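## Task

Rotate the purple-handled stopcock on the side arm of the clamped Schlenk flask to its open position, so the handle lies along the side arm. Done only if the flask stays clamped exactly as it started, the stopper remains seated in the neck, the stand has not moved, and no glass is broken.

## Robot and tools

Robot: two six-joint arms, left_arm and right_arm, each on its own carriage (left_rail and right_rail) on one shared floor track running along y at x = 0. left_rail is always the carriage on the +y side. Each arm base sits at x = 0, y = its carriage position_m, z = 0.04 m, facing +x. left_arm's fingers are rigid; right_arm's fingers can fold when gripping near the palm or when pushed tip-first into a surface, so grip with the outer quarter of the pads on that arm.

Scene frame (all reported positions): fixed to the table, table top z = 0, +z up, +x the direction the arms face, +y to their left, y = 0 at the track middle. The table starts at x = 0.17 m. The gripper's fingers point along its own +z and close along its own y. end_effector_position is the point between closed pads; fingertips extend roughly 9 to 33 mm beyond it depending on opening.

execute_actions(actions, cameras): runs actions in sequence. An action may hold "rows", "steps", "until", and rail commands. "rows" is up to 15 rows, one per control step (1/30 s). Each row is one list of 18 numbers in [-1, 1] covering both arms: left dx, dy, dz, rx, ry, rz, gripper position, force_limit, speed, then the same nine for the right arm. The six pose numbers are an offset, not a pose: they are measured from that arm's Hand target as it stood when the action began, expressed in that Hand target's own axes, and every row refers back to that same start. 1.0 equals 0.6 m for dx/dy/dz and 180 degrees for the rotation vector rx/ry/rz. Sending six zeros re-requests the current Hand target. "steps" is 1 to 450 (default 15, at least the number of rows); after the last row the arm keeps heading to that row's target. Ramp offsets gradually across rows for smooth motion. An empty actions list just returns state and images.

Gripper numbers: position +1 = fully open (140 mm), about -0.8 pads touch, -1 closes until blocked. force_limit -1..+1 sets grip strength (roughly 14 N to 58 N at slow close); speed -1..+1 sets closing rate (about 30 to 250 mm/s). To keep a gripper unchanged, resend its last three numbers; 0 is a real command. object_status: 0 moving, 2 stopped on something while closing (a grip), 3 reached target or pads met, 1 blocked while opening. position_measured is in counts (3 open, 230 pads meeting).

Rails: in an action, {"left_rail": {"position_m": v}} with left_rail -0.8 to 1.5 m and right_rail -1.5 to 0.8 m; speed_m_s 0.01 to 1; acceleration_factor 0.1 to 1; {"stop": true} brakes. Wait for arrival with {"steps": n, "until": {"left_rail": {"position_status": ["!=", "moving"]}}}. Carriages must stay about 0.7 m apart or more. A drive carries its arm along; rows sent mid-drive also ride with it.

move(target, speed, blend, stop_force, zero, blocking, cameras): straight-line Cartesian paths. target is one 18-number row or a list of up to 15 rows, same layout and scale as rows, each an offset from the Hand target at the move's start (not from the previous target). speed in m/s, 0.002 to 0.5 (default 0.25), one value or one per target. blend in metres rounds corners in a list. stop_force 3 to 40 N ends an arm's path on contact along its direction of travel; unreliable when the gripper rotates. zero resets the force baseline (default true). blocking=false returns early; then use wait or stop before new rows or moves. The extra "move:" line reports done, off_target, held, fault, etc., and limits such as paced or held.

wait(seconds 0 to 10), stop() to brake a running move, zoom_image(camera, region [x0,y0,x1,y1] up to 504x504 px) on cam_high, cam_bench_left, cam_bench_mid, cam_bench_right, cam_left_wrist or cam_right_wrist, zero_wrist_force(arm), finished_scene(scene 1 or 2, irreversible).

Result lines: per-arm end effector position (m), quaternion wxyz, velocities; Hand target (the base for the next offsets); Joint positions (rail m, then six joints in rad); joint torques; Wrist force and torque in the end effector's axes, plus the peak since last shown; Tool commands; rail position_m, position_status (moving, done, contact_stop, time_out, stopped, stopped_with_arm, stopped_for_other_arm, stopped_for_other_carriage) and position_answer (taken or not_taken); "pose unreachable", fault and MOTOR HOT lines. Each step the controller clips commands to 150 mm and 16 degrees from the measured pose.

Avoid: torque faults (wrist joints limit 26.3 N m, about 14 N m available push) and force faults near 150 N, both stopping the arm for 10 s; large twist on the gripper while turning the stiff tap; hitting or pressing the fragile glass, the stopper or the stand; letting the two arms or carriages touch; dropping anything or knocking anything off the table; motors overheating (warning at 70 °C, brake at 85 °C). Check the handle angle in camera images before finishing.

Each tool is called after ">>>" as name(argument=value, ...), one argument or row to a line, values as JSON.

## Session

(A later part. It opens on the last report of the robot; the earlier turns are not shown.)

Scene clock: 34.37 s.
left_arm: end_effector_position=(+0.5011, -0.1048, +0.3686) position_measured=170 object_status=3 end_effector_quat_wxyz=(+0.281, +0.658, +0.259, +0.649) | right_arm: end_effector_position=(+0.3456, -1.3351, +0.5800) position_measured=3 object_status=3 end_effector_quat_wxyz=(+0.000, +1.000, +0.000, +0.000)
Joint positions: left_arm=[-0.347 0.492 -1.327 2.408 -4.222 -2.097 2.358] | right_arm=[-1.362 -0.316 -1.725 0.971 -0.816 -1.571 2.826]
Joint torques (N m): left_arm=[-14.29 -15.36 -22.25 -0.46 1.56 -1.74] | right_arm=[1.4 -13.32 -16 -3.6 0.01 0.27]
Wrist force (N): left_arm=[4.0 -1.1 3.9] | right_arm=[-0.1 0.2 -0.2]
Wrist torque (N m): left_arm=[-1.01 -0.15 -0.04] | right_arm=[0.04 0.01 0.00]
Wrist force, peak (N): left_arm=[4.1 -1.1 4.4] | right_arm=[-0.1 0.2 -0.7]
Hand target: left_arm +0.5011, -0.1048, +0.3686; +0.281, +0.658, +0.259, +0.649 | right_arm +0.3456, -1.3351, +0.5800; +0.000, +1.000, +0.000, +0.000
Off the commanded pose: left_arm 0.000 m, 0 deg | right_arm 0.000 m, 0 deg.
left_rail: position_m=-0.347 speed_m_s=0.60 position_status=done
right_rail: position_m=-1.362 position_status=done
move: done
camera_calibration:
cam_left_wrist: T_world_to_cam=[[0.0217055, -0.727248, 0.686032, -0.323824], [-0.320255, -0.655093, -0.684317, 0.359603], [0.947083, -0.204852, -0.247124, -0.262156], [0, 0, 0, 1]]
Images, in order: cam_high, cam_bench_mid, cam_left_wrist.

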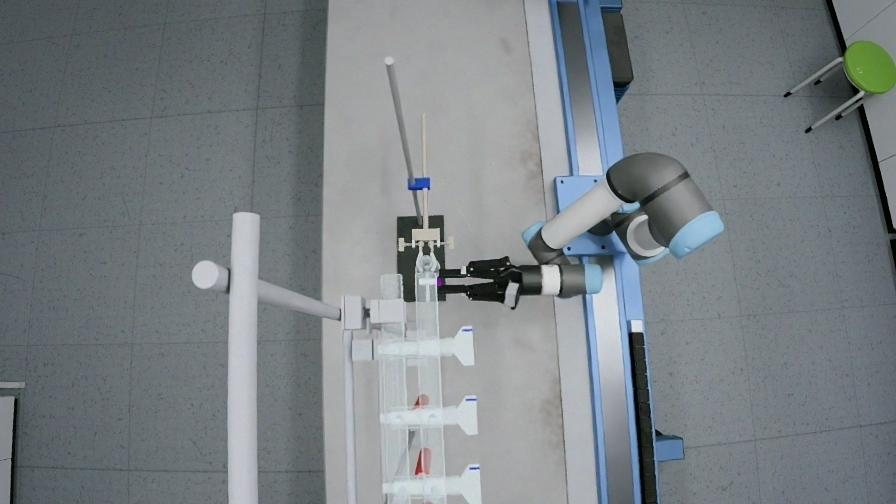

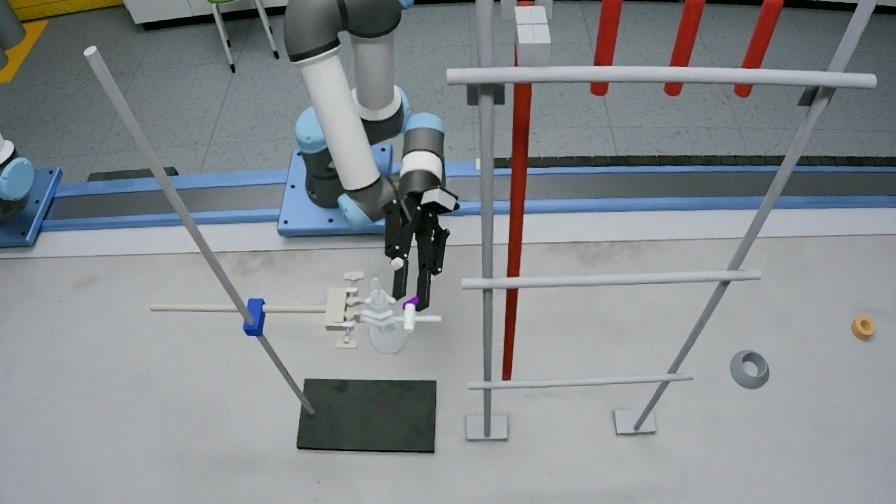

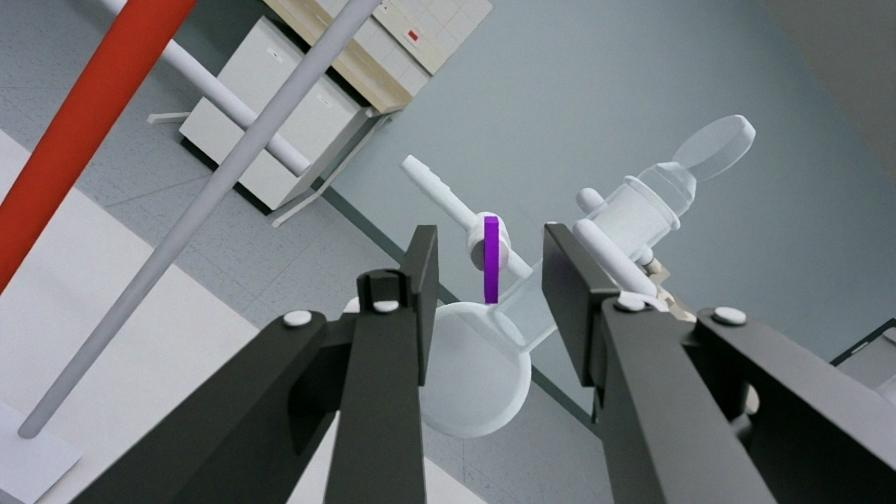

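>>> execute_actions(
  actions=[
    {"rows": [[0,0,0,0,0,0,-0.62,-1,-0.7,0,0,0,0,0,0,1,1,1]], "steps": 25},
    {"rows": [[0,0,0,0,0,0,-0.70,-1,-1,0,0,0,0,0,0,1,1,1]], "steps": 20},
  ],
  cameras=["cam_left_wrist"],
)

>>> zoom_image(
  camera="cam_left_wrist",
  region=[440, 200, 540, 290],
)

Scene clock: 36.73 s.
left_arm: end_effector_position=(+0.5011, -0.1048, +0.3686) position_measured=217 object_status=3 end_effector_quat_wxyz=(+0.281, +0.658, +0.259, +0.649) | right_arm: end_effector_position=(+0.3456, -1.3351, +0.5800) position_measured=3 object_status=3 end_effector_quat_wxyz=(+0.000, +1.000, +0.000, +0.000)
Joint positions: left_arm=[-0.347 0.492 -1.327 2.408 -4.222 -2.097 2.358] | right_arm=[-1.362 -0.316 -1.725 0.971 -0.816 -1.571 2.826]
Joint torques (N m): left_arm=[-14.07 -15.82 -16.6 -0.77 1.32 -1.64] | right_arm=[1.83 -13.55 -16.08 -3.75 0.11 0.21]
Wrist force (N): left_arm=[4.0 -1.2 3.9] | right_arm=[-0.2 -0.3 -0.3]
Wrist torque (N m): left_arm=[-1.02 -0.15 -0.03] | right_arm=[-0.05 0.03 0.00]
Wrist force, peak (N): left_arm=[4.2 -1.0 4.3] | right_arm=[0.6 -0.1 -0.3]
Hand target: left_arm +0.5011, -0.1048, +0.3686; +0.281, +0.658, +0.259, +0.649 | right_arm +0.3456, -1.3351, +0.5800; +0.000, +1.000, +0.000, +0.000
Off the commanded pose: left_arm 0.000 m, 0 deg | right_arm 0.000 m, 0 deg.
left_rail: position_m=-0.347 speed_m_s=0.60 position_status=done
right_rail: position_m=-1.362 position_status=done
camera_calibration:
cam_left_wrist: T_world_to_cam=[[0.0217052, -0.727248, 0.686032, -0.323824], [-0.320255, -0.655093, -0.684317, 0.359603], [0.947083, -0.204852, -0.247124, -0.262156], [0, 0, 0, 1]]
Images, in order: cam_left_wrist.

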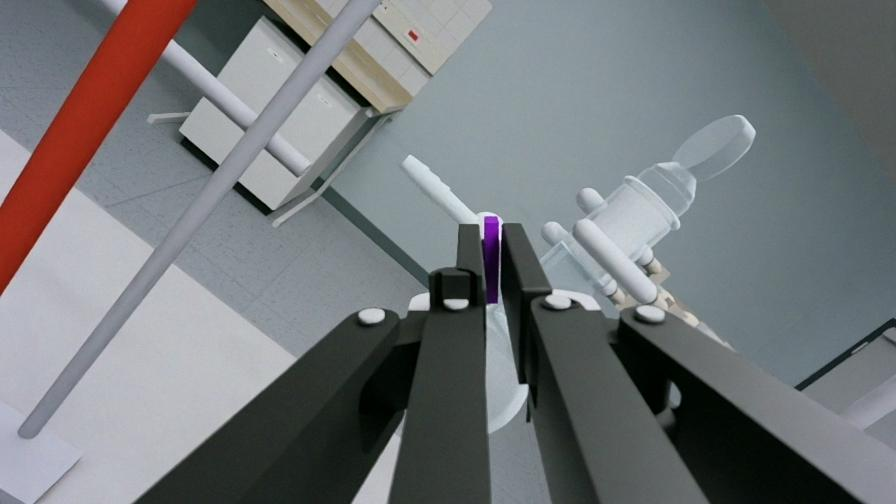

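Scaled by 5.040.

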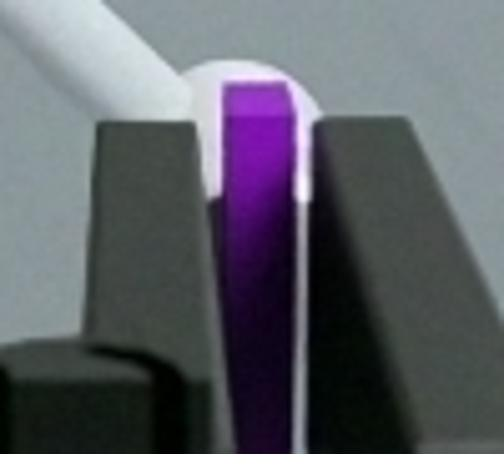

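>>> zero_wrist_force(
  arm="left_arm",
)

>>> execute_actions(
  actions=[
    {"rows": [[0,0,0,0,0,0,-1,-1,-1,0,0,0,0,0,0,1,1,1]], "steps": 20},
  ],
  cameras=["cam_left_wrist"],
)

>>> zoom_image(
  camera="cam_left_wrist",
  region=[440, 200, 540, 290],
)

Wrist force sensor zeroed.

Scene clock: 38.33 s.
left_arm: end_effector_position=(+0.5011, -0.1048, +0.3686) position_measured=223 object_status=2 end_effector_quat_wxyz=(+0.281, +0.658, +0.259, +0.649) | right_arm: end_effector_position=(+0.3456, -1.3351, +0.5800) position_measured=3 object_status=3 end_effector_quat_wxyz=(+0.000, +1.000, +0.000, +0.000)
Joint positions: left_arm=[-0.347 0.492 -1.327 2.408 -4.222 -2.097 2.358] | right_arm=[-1.362 -0.316 -1.725 0.971 -0.816 -1.571 2.826]
Joint torques (N m): left_arm=[-9.79 -16.24 -12.9 -1.17 1.11 -1.39] | right_arm=[1.67 -14.4 -16.87 -3.69 0.08 0.13]
Wrist force (N, zeroed by zero_wrist_force on left_arm): left_arm=[0.9 2.4 0.6] | right_arm=[0.2 -0.1 -0.2]
Wrist torque (N m, zeroed by zero_wrist_force on left_arm): left_arm=[0.00 -0.03 -0.08] | right_arm=[-0.02 -0.04 -0.01]
Wrist force, peak (N, zeroed by zero_wrist_force on left_arm): left_arm=[0.7 2.6 0.3] | right_arm=[0.2 0.0 -0.6]
Hand target: left_arm +0.5011, -0.1048, +0.3686; +0.281, +0.658, +0.259, +0.649 | right_arm +0.3456, -1.3351, +0.5800; +0.000, +1.000, +0.000, +0.000
Off the commanded pose: left_arm 0.000 m, 0 deg | right_arm 0.000 m, 0 deg.
left_rail: position_m=-0.347 speed_m_s=0.60 position_status=done
right_rail: position_m=-1.362 position_status=done
camera_calibration:
cam_left_wrist: T_world_to_cam=[[0.0216986, -0.727245, 0.686035, -0.323825], [-0.320261, -0.655092, -0.684315, 0.359603], [0.947081, -0.204862, -0.247123, -0.262161], [0, 0, 0, 1]]
Images, in order: cam_left_wrist.

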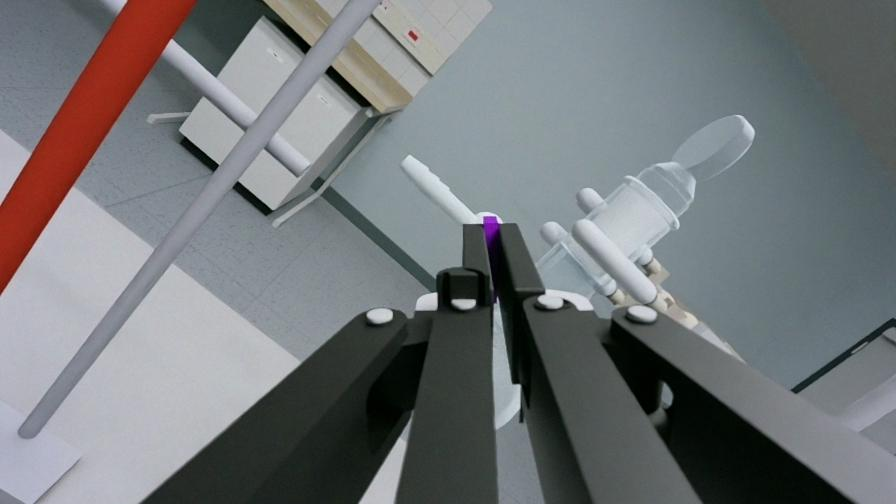

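Scaled by 5.040.

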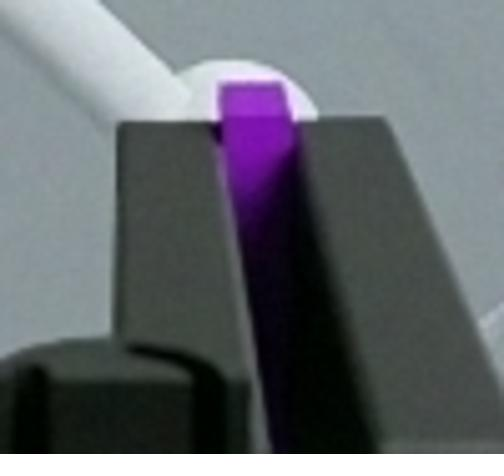

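>>> move(
  target=[0, 0.0004, 0, 0, 0, -0.0278, -1, -1, -1, 0, 0, 0, 0, 0, 0, 1, 1, 1],
  speed=0.05,
  cameras=["cam_left_wrist"],
)

>>> zoom_image(
  camera="cam_left_wrist",
  region=[380, 130, 580, 290],
)

Scene clock: 40.73 s.
left_arm: end_effector_position=(+0.5011, -0.1050, +0.3688) position_measured=223 object_status=2 end_effector_quat_wxyz=(+0.309, +0.646, +0.287, +0.636) | right_arm: end_effector_position=(+0.3456, -1.3351, +0.5800) position_measured=3 object_status=3 end_effector_quat_wxyz=(+0.000, +1.000, +0.000, +0.000)
Joint positions: left_arm=[-0.347 0.491 -1.328 2.408 -4.222 -2.097 2.271] | right_arm=[-1.362 -0.316 -1.725 0.971 -0.816 -1.571 2.826]
Joint torques (N m): left_arm=[-13.56 -32.12 -4.4 -2.95 1.75 -1.87] | right_arm=[1.9 -13.84 -16.19 -3.69 0.1 0.18]
Wrist force (N, zeroed by zero_wrist_force on left_arm): left_arm=[-1.1 0.3 0.0] | right_arm=[0.1 -0.1 -0.3]
Wrist torque (N m, zeroed by zero_wrist_force on left_arm): left_arm=[0.06 0.00 0.05] | right_arm=[-0.02 -0.03 0.00]
Wrist force, peak (N, zeroed by zero_wrist_force on left_arm): left_arm=[1.0 2.6 0.3] | right_arm=[0.2 0.1 -0.6]
Hand target: left_arm +0.5011, -0.1050, +0.3688; +0.309, +0.646, +0.287, +0.636 | right_arm +0.3456, -1.3351, +0.5800; +0.000, +1.000, +0.000, +0.000
Off the commanded pose: left_arm 0.000 m, 0 deg | right_arm 0.000 m, 0 deg.
left_rail: position_m=-0.347 speed_m_s=0.60 position_status=done
right_rail: position_m=-1.362 position_status=done
move: done
camera_calibration:
cam_left_wrist: T_world_to_cam=[[0.0239556, -0.664815, 0.746624, -0.340961], [-0.322304, -0.712097, -0.62373, 0.332289], [0.946333, -0.225698, -0.231331, -0.269789], [0, 0, 0, 1]]
Images, in order: cam_left_wrist.

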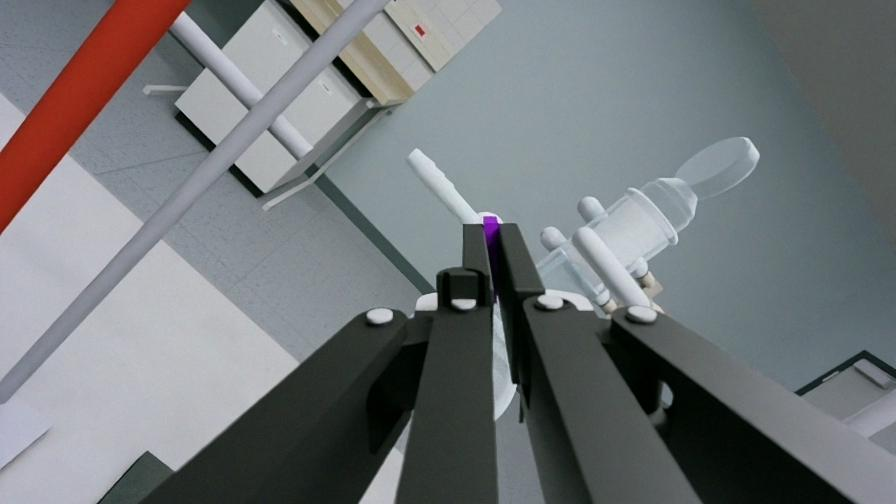

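Scaled by 2.520.

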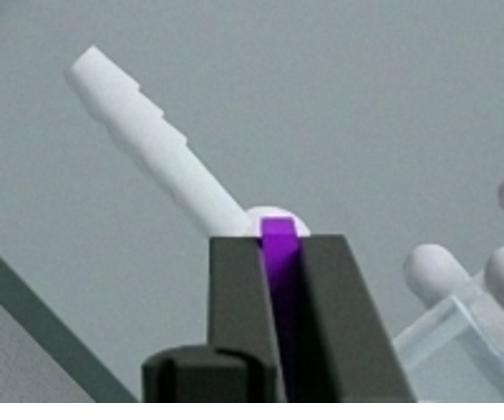

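>>> move(
  target=[0, 0, 0, 0, 0, -0.1111, -1, -1, -1, 0, 0, 0, 0, 0, 0, 1, 1, 1],
  speed=0.12,
  cameras=["cam_left_wrist"],
)

>>> zoom_image(
  camera="cam_left_wrist",
  region=[380, 110, 580, 270],
)

Scene clock: 43.53 s.
left_arm: end_effector_position=(+0.5011, -0.1050, +0.3688) position_measured=223 object_status=2 end_effector_quat_wxyz=(+0.415, +0.587, +0.395, +0.572) | right_arm: end_effector_position=(+0.3456, -1.3351, +0.5800) position_measured=3 object_status=3 end_effector_quat_wxyz=(+0.000, +1.000, +0.000, +0.000)
Joint positions: left_arm=[-0.347 0.491 -1.328 2.408 -4.222 -2.097 1.922] | right_arm=[-1.362 -0.316 -1.725 0.971 -0.816 -1.571 2.826]
Joint torques (N m): left_arm=[-11.53 -15.49 -10.19 -4.82 0.06 -1.76] | right_arm=[2.3 -14.56 -16.79 -3.78 0.03 0.25]
Wrist force (N, zeroed by zero_wrist_force on left_arm): left_arm=[-1.4 -0.8 -0.4] | right_arm=[0.0 -0.1 0.1]
Wrist torque (N m, zeroed by zero_wrist_force on left_arm): left_arm=[0.08 0.11 -0.17] | right_arm=[-0.02 0.00 0.00]
Wrist force, peak (N, zeroed by zero_wrist_force on left_arm): left_arm=[-1.4 -0.7 -0.4] | right_arm=[-0.3 -0.4 -0.5]
Hand target: left_arm +0.5011, -0.1050, +0.3688; +0.415, +0.587, +0.395, +0.572 | right_arm +0.3456, -1.3351, +0.5800; +0.000, +1.000, +0.000, +0.000
Off the commanded pose: left_arm 0.000 m, 0 deg | right_arm 0.000 m, 0 deg.
left_rail: position_m=-0.347 speed_m_s=0.60 position_status=done
right_rail: position_m=-1.362 position_status=done
move: done
camera_calibration:
cam_left_wrist: T_world_to_cam=[[0.0341971, -0.369714, 0.928516, -0.382218], [-0.328175, -0.881697, -0.338986, 0.212413], [0.943998, -0.293123, -0.151483, -0.305124], [0, 0, 0, 1]]
Images, in order: cam_left_wrist.

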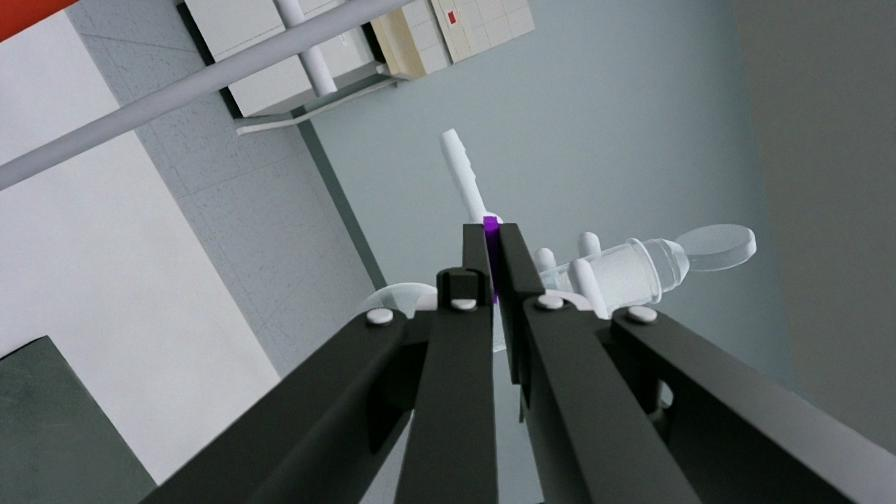

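Scaled by 2.520.

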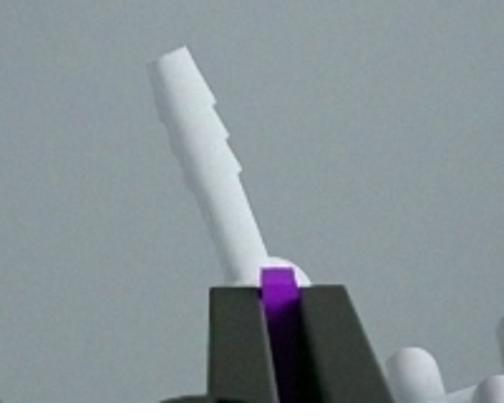

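>>> move(
  target=[0, 0, 0, 0, 0, -0.0861, -1, -1, -1, 0, 0, 0, 0, 0, 0, 1, 1, 1],
  speed=0.12,
  cameras=["cam_left_wrist", "cam_bench_mid"],
)

>>> zoom_image(
  camera="cam_left_wrist",
  region=[400, 100, 600, 260],
)

Scene clock: 45.80 s.
left_arm: end_effector_position=(+0.5011, -0.1050, +0.3688) position_measured=223 object_status=2 end_effector_quat_wxyz=(+0.488, +0.528, +0.470, +0.511) | right_arm: end_effector_position=(+0.3456, -1.3351, +0.5800) position_measured=3 object_status=3 end_effector_quat_wxyz=(+0.000, +1.000, +0.000, +0.000)
Joint positions: left_arm=[-0.347 0.491 -1.328 2.408 -4.222 -2.097 1.651] | right_arm=[-1.362 -0.316 -1.725 0.971 -0.816 -1.571 2.826]
Joint torques (N m): left_arm=[-10.04 -16.4 -22.85 -5.24 -1.23 -2.12] | right_arm=[1.8 -14.66 -16.04 -3.58 0.07 0.23]
Wrist force (N, zeroed by zero_wrist_force on left_arm): left_arm=[-1.7 -1.1 -0.8] | right_arm=[-0.2 0.2 -0.5]
Wrist torque (N m, zeroed by zero_wrist_force on left_arm): left_arm=[0.15 0.20 -0.32] | right_arm=[0.04 0.04 0.00]
Wrist force, peak (N, zeroed by zero_wrist_force on left_arm): left_arm=[-1.9 -1.3 -0.5] | right_arm=[-0.2 -0.3 -0.7]
Hand target: left_arm +0.5011, -0.1050, +0.3688; +0.489, +0.528, +0.470, +0.511 | right_arm +0.3456, -1.3351, +0.5800; +0.000, +1.000, +0.000, +0.000
Off the commanded pose: left_arm 0.000 m, 0 deg | right_arm 0.000 m, 0 deg.
left_rail: position_m=-0.347 speed_m_s=0.60 position_status=done
right_rail: position_m=-1.362 position_status=done
move: done
camera_calibration:
cam_left_wrist: T_world_to_cam=[[0.0433051, -0.108387, 0.993165, -0.383192], [-0.330211, -0.939781, -0.0881631, 0.114831], [0.942913, -0.324136, -0.0764879, -0.335499], [0, 0, 0, 1]]
Images, in order: cam_bench_mid, cam_left_wrist.

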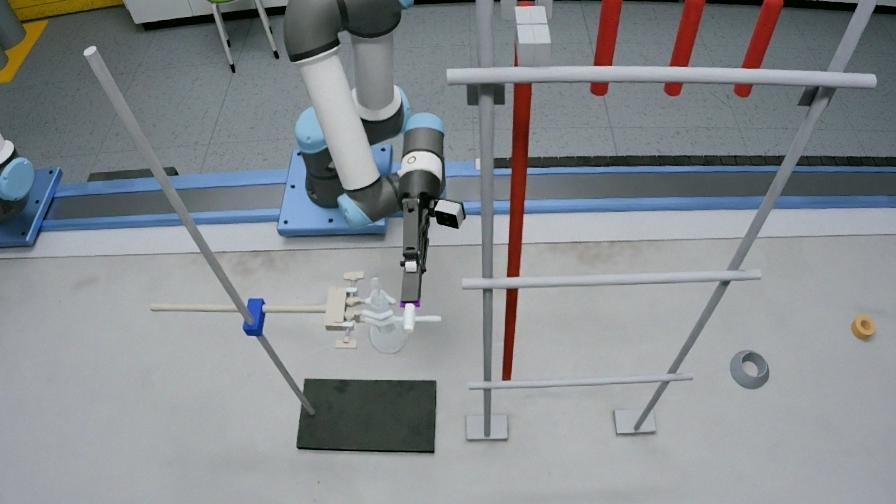

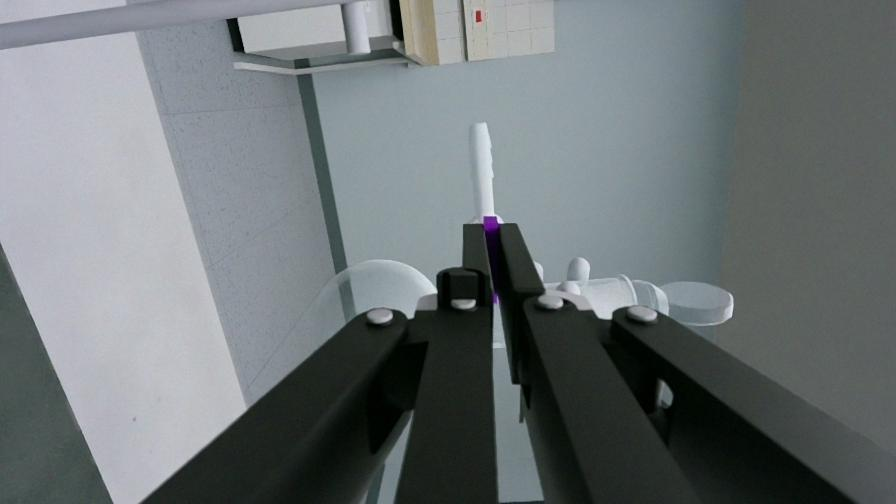

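Scaled by 2.520.

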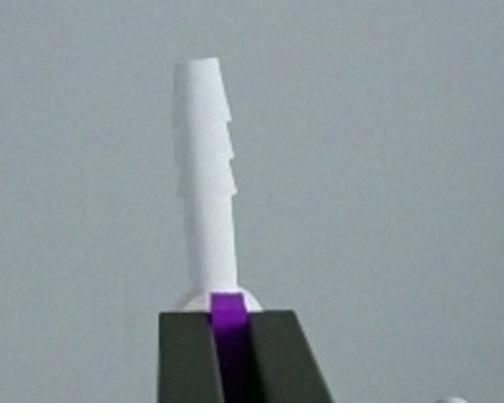

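>>> move(
  target=[0, 0, 0, 0, 0, -0.025, -1, -1, -1, 0, 0, 0, 0, 0, 0, 1, 1, 1],
  speed=0.1,
  cameras=["cam_left_wrist", "cam_bench_mid"],
)

>>> zoom_image(
  camera="cam_left_wrist",
  region=[400, 100, 600, 260],
)

>>> zoom_image(
  camera="cam_bench_mid",
  region=[380, 270, 450, 330],
)

Scene clock: 48.40 s.
left_arm: end_effector_position=(+0.5011, -0.1050, +0.3688) position_measured=223 object_status=2 end_effector_quat_wxyz=(+0.508, +0.509, +0.491, +0.492) | right_arm: end_effector_position=(+0.3456, -1.3351, +0.5800) position_measured=3 object_status=3 end_effector_quat_wxyz=(+0.000, +1.000, +0.000, +0.000)
Joint positions: left_arm=[-0.347 0.491 -1.328 2.408 -4.222 -2.097 1.573] | right_arm=[-1.362 -0.316 -1.725 0.971 -0.816 -1.571 2.826]
Joint torques (N m): left_arm=[-9.57 -27.15 -20.03 -5.15 -0.24 -1.69] | right_arm=[2.21 -14.86 -17.1 -3.55 0 0.22]
Wrist force (N, zeroed by zero_wrist_force on left_arm): left_arm=[-1.8 -0.9 -0.6] | right_arm=[-0.1 0.1 -0.2]
Wrist torque (N m, zeroed by zero_wrist_force on left_arm): left_arm=[0.18 0.24 -0.35] | right_arm=[0.01 0.01 0.01]
Wrist force, peak (N, zeroed by zero_wrist_force on left_arm): left_arm=[-2.0 -1.5 -0.8] | right_arm=[0.3 -0.2 -0.5]
Hand target: left_arm +0.5011, -0.1050, +0.3688; +0.508, +0.509, +0.491, +0.492 | right_arm +0.3456, -1.3351, +0.5800; +0.000, +1.000, +0.000, +0.000
Off the commanded pose: left_arm 0.000 m, 0 deg | right_arm 0.000 m, 0 deg.
left_rail: position_m=-0.347 speed_m_s=0.60 position_status=done
right_rail: position_m=-1.362 position_status=done
move: done
camera_calibration:
cam_left_wrist: T_world_to_cam=[[0.0460546, -0.0301735, 0.998483, -0.37832], [-0.330352, -0.943764, -0.0132826, 0.0868729], [0.942734, -0.329239, -0.0534325, -0.344454], [0, 0, 0, 1]]
Images, in order: cam_bench_mid, cam_left_wrist.

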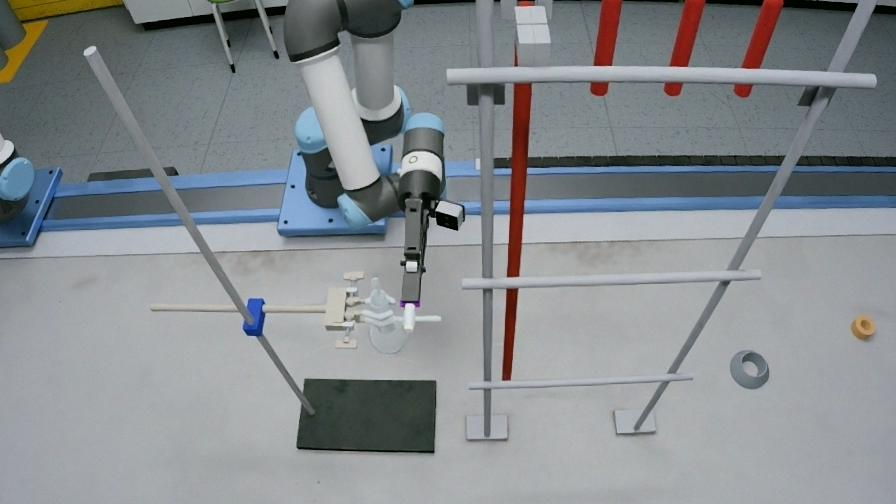

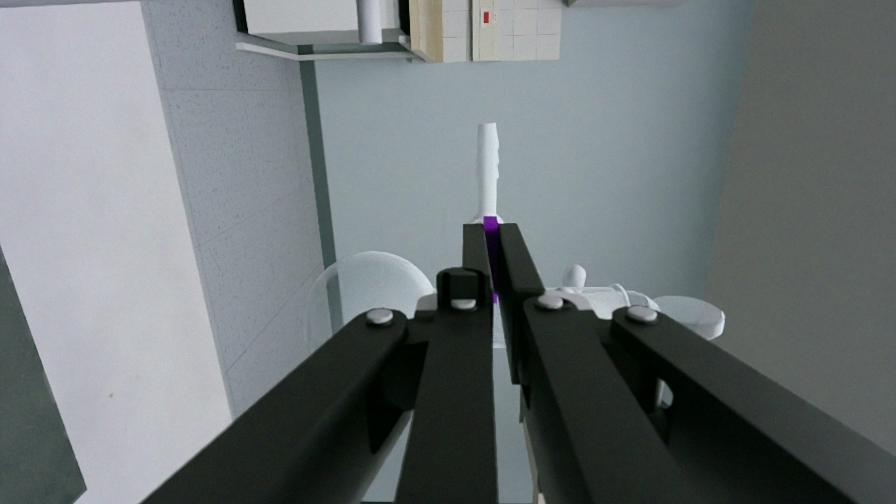

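Scaled by 2.520.

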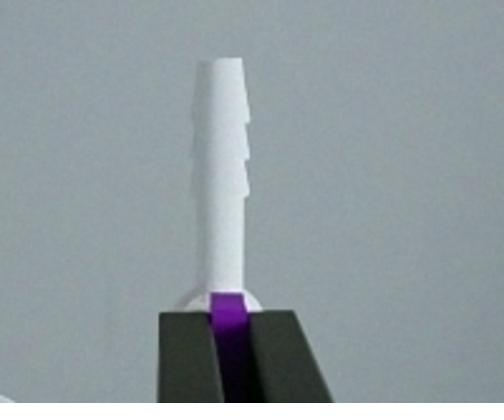

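Scaled by 7.200.

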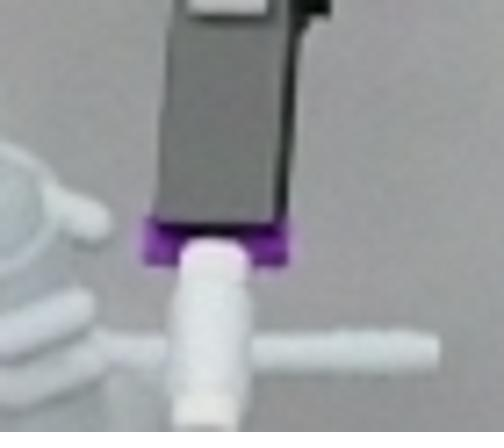

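>>> move(
  target=[
    [0, 0, 0, 0, 0, 0, -0.62, -1, -1, 0, 0, 0, 0, 0, 0, 1, 1, 1],
    [0, 0, -0.0333, 0, 0, 0, -0.62, -1, -1, 0, 0, 0, 0, 0, 0, 1, 1, 1],
    [0, 0, -0.1667, 0, 0, 0, -0.62, -1, -1, 0, 0, 0, 0, 0, 0, 1, 1, 1],
  ],
  speed=[0.05, 0.08, 0.25],
  blend=[0, 0.01, 0],
  cameras=["cam_left_wrist", "cam_high", "cam_bench_mid"],
)

>>> zoom_image(
  camera="cam_left_wrist",
  region=[400, 100, 620, 270],
)

>>> zoom_image(
  camera="cam_bench_mid",
  region=[310, 260, 450, 360],
)

Scene clock: 52.27 s.
left_arm: end_effector_position=(+0.4012, -0.1015, +0.3688) position_measured=208 object_status=3 end_effector_quat_wxyz=(+0.508, +0.509, +0.491, +0.492) | right_arm: end_effector_position=(+0.3456, -1.3351, +0.5800) position_measured=3 object_status=3 end_effector_quat_wxyz=(+0.000, +1.000, +0.000, +0.000)
Joint positions: left_arm=[-0.347 0.719 -1.414 2.535 -4.263 -2.325 1.573] | right_arm=[-1.362 -0.316 -1.725 0.971 -0.816 -1.571 2.826]
Joint torques (N m): left_arm=[14.36 -28.64 -2.81 -3.69 -1.42 0.71] | right_arm=[2.46 -14.38 -17.28 -3.75 0.01 0.26]
Wrist force (N, zeroed by zero_wrist_force on left_arm): left_arm=[-2.4 1.5 -0.5] | right_arm=[-0.3 0.0 -0.2]
Wrist torque (N m, zeroed by zero_wrist_force on left_arm): left_arm=[0.13 0.22 -0.48] | right_arm=[0.00 0.05 0.00]
Wrist force, peak (N, zeroed by zero_wrist_force on left_arm): left_arm=[-2.6 1.7 -1.9] | right_arm=[-0.2 -0.4 -0.5]
Hand target: left_arm +0.4012, -0.1015, +0.3688; +0.508, +0.509, +0.491, +0.492 | right_arm +0.3456, -1.3351, +0.5800; +0.000, +1.000, +0.000, +0.000
Off the commanded pose: left_arm 0.000 m, 0 deg | right_arm 0.000 m, 0 deg.
left_rail: position_m=-0.347 speed_m_s=0.60 position_status=done
right_rail: position_m=-1.362 position_status=done
move: done
camera_calibration:
cam_left_wrist: T_world_to_cam=[[0.0460456, -0.0299069, 0.998492, -0.373566], [-0.330317, -0.94378, -0.0130356, 0.0570473], [0.942746, -0.329218, -0.0533356, -0.249162], [0, 0, 0, 1]]
Images, in order: cam_high, cam_bench_mid, cam_left_wrist.

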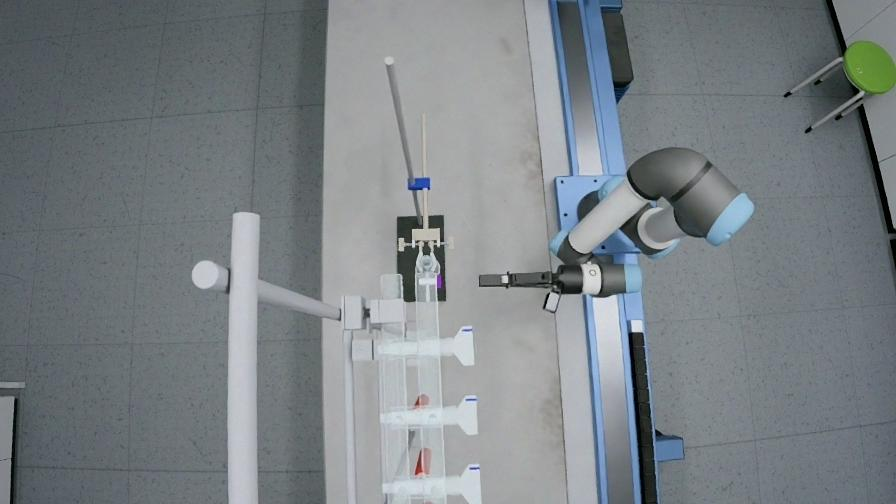

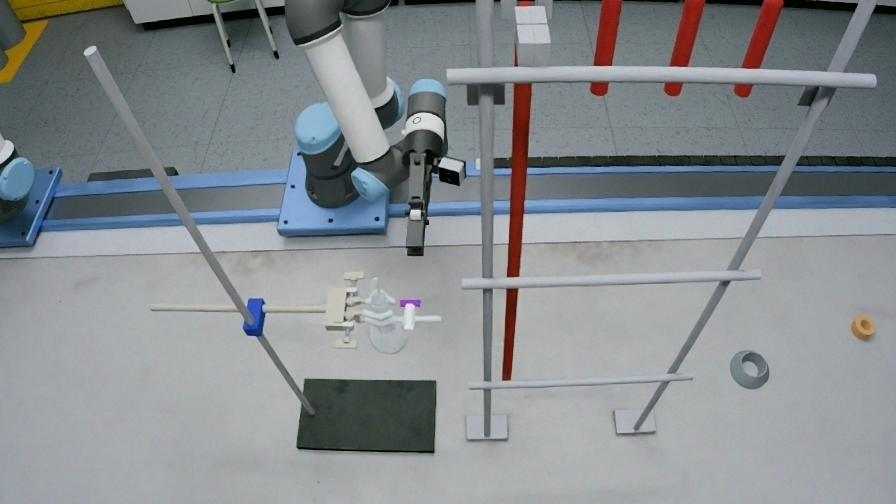

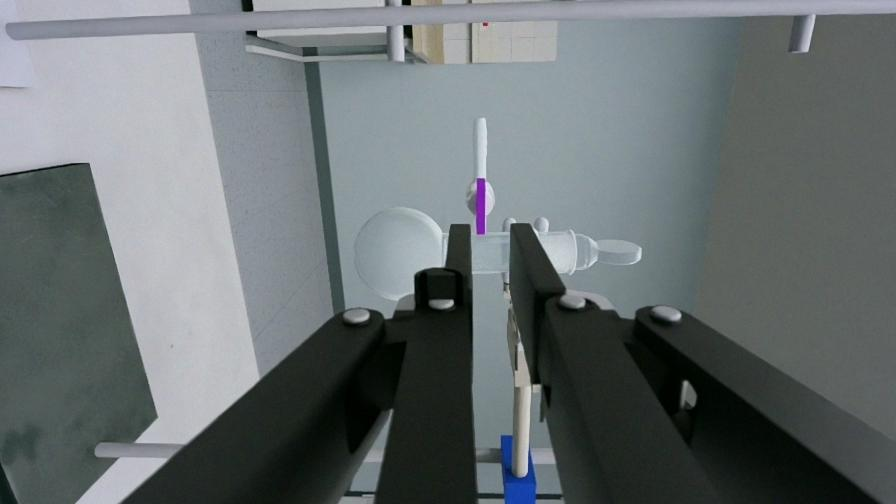

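Scaled by 2.291.

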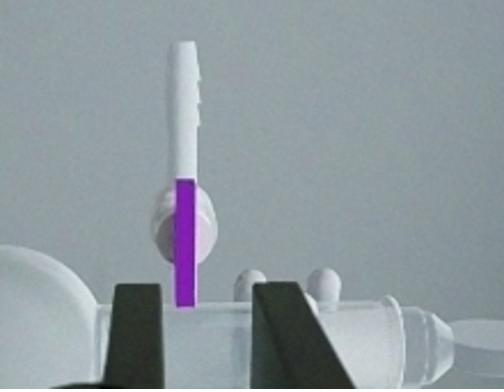

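Scaled by 3.600.

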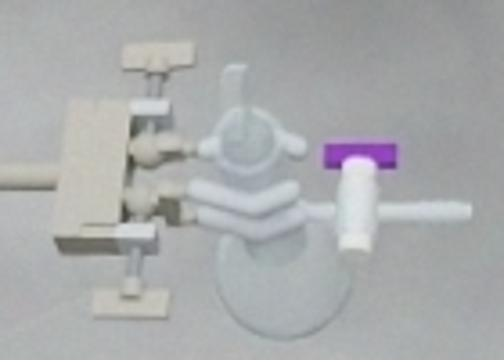

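>>> finished_scene(
  scene=2,
)

The scene is finished: the task was done.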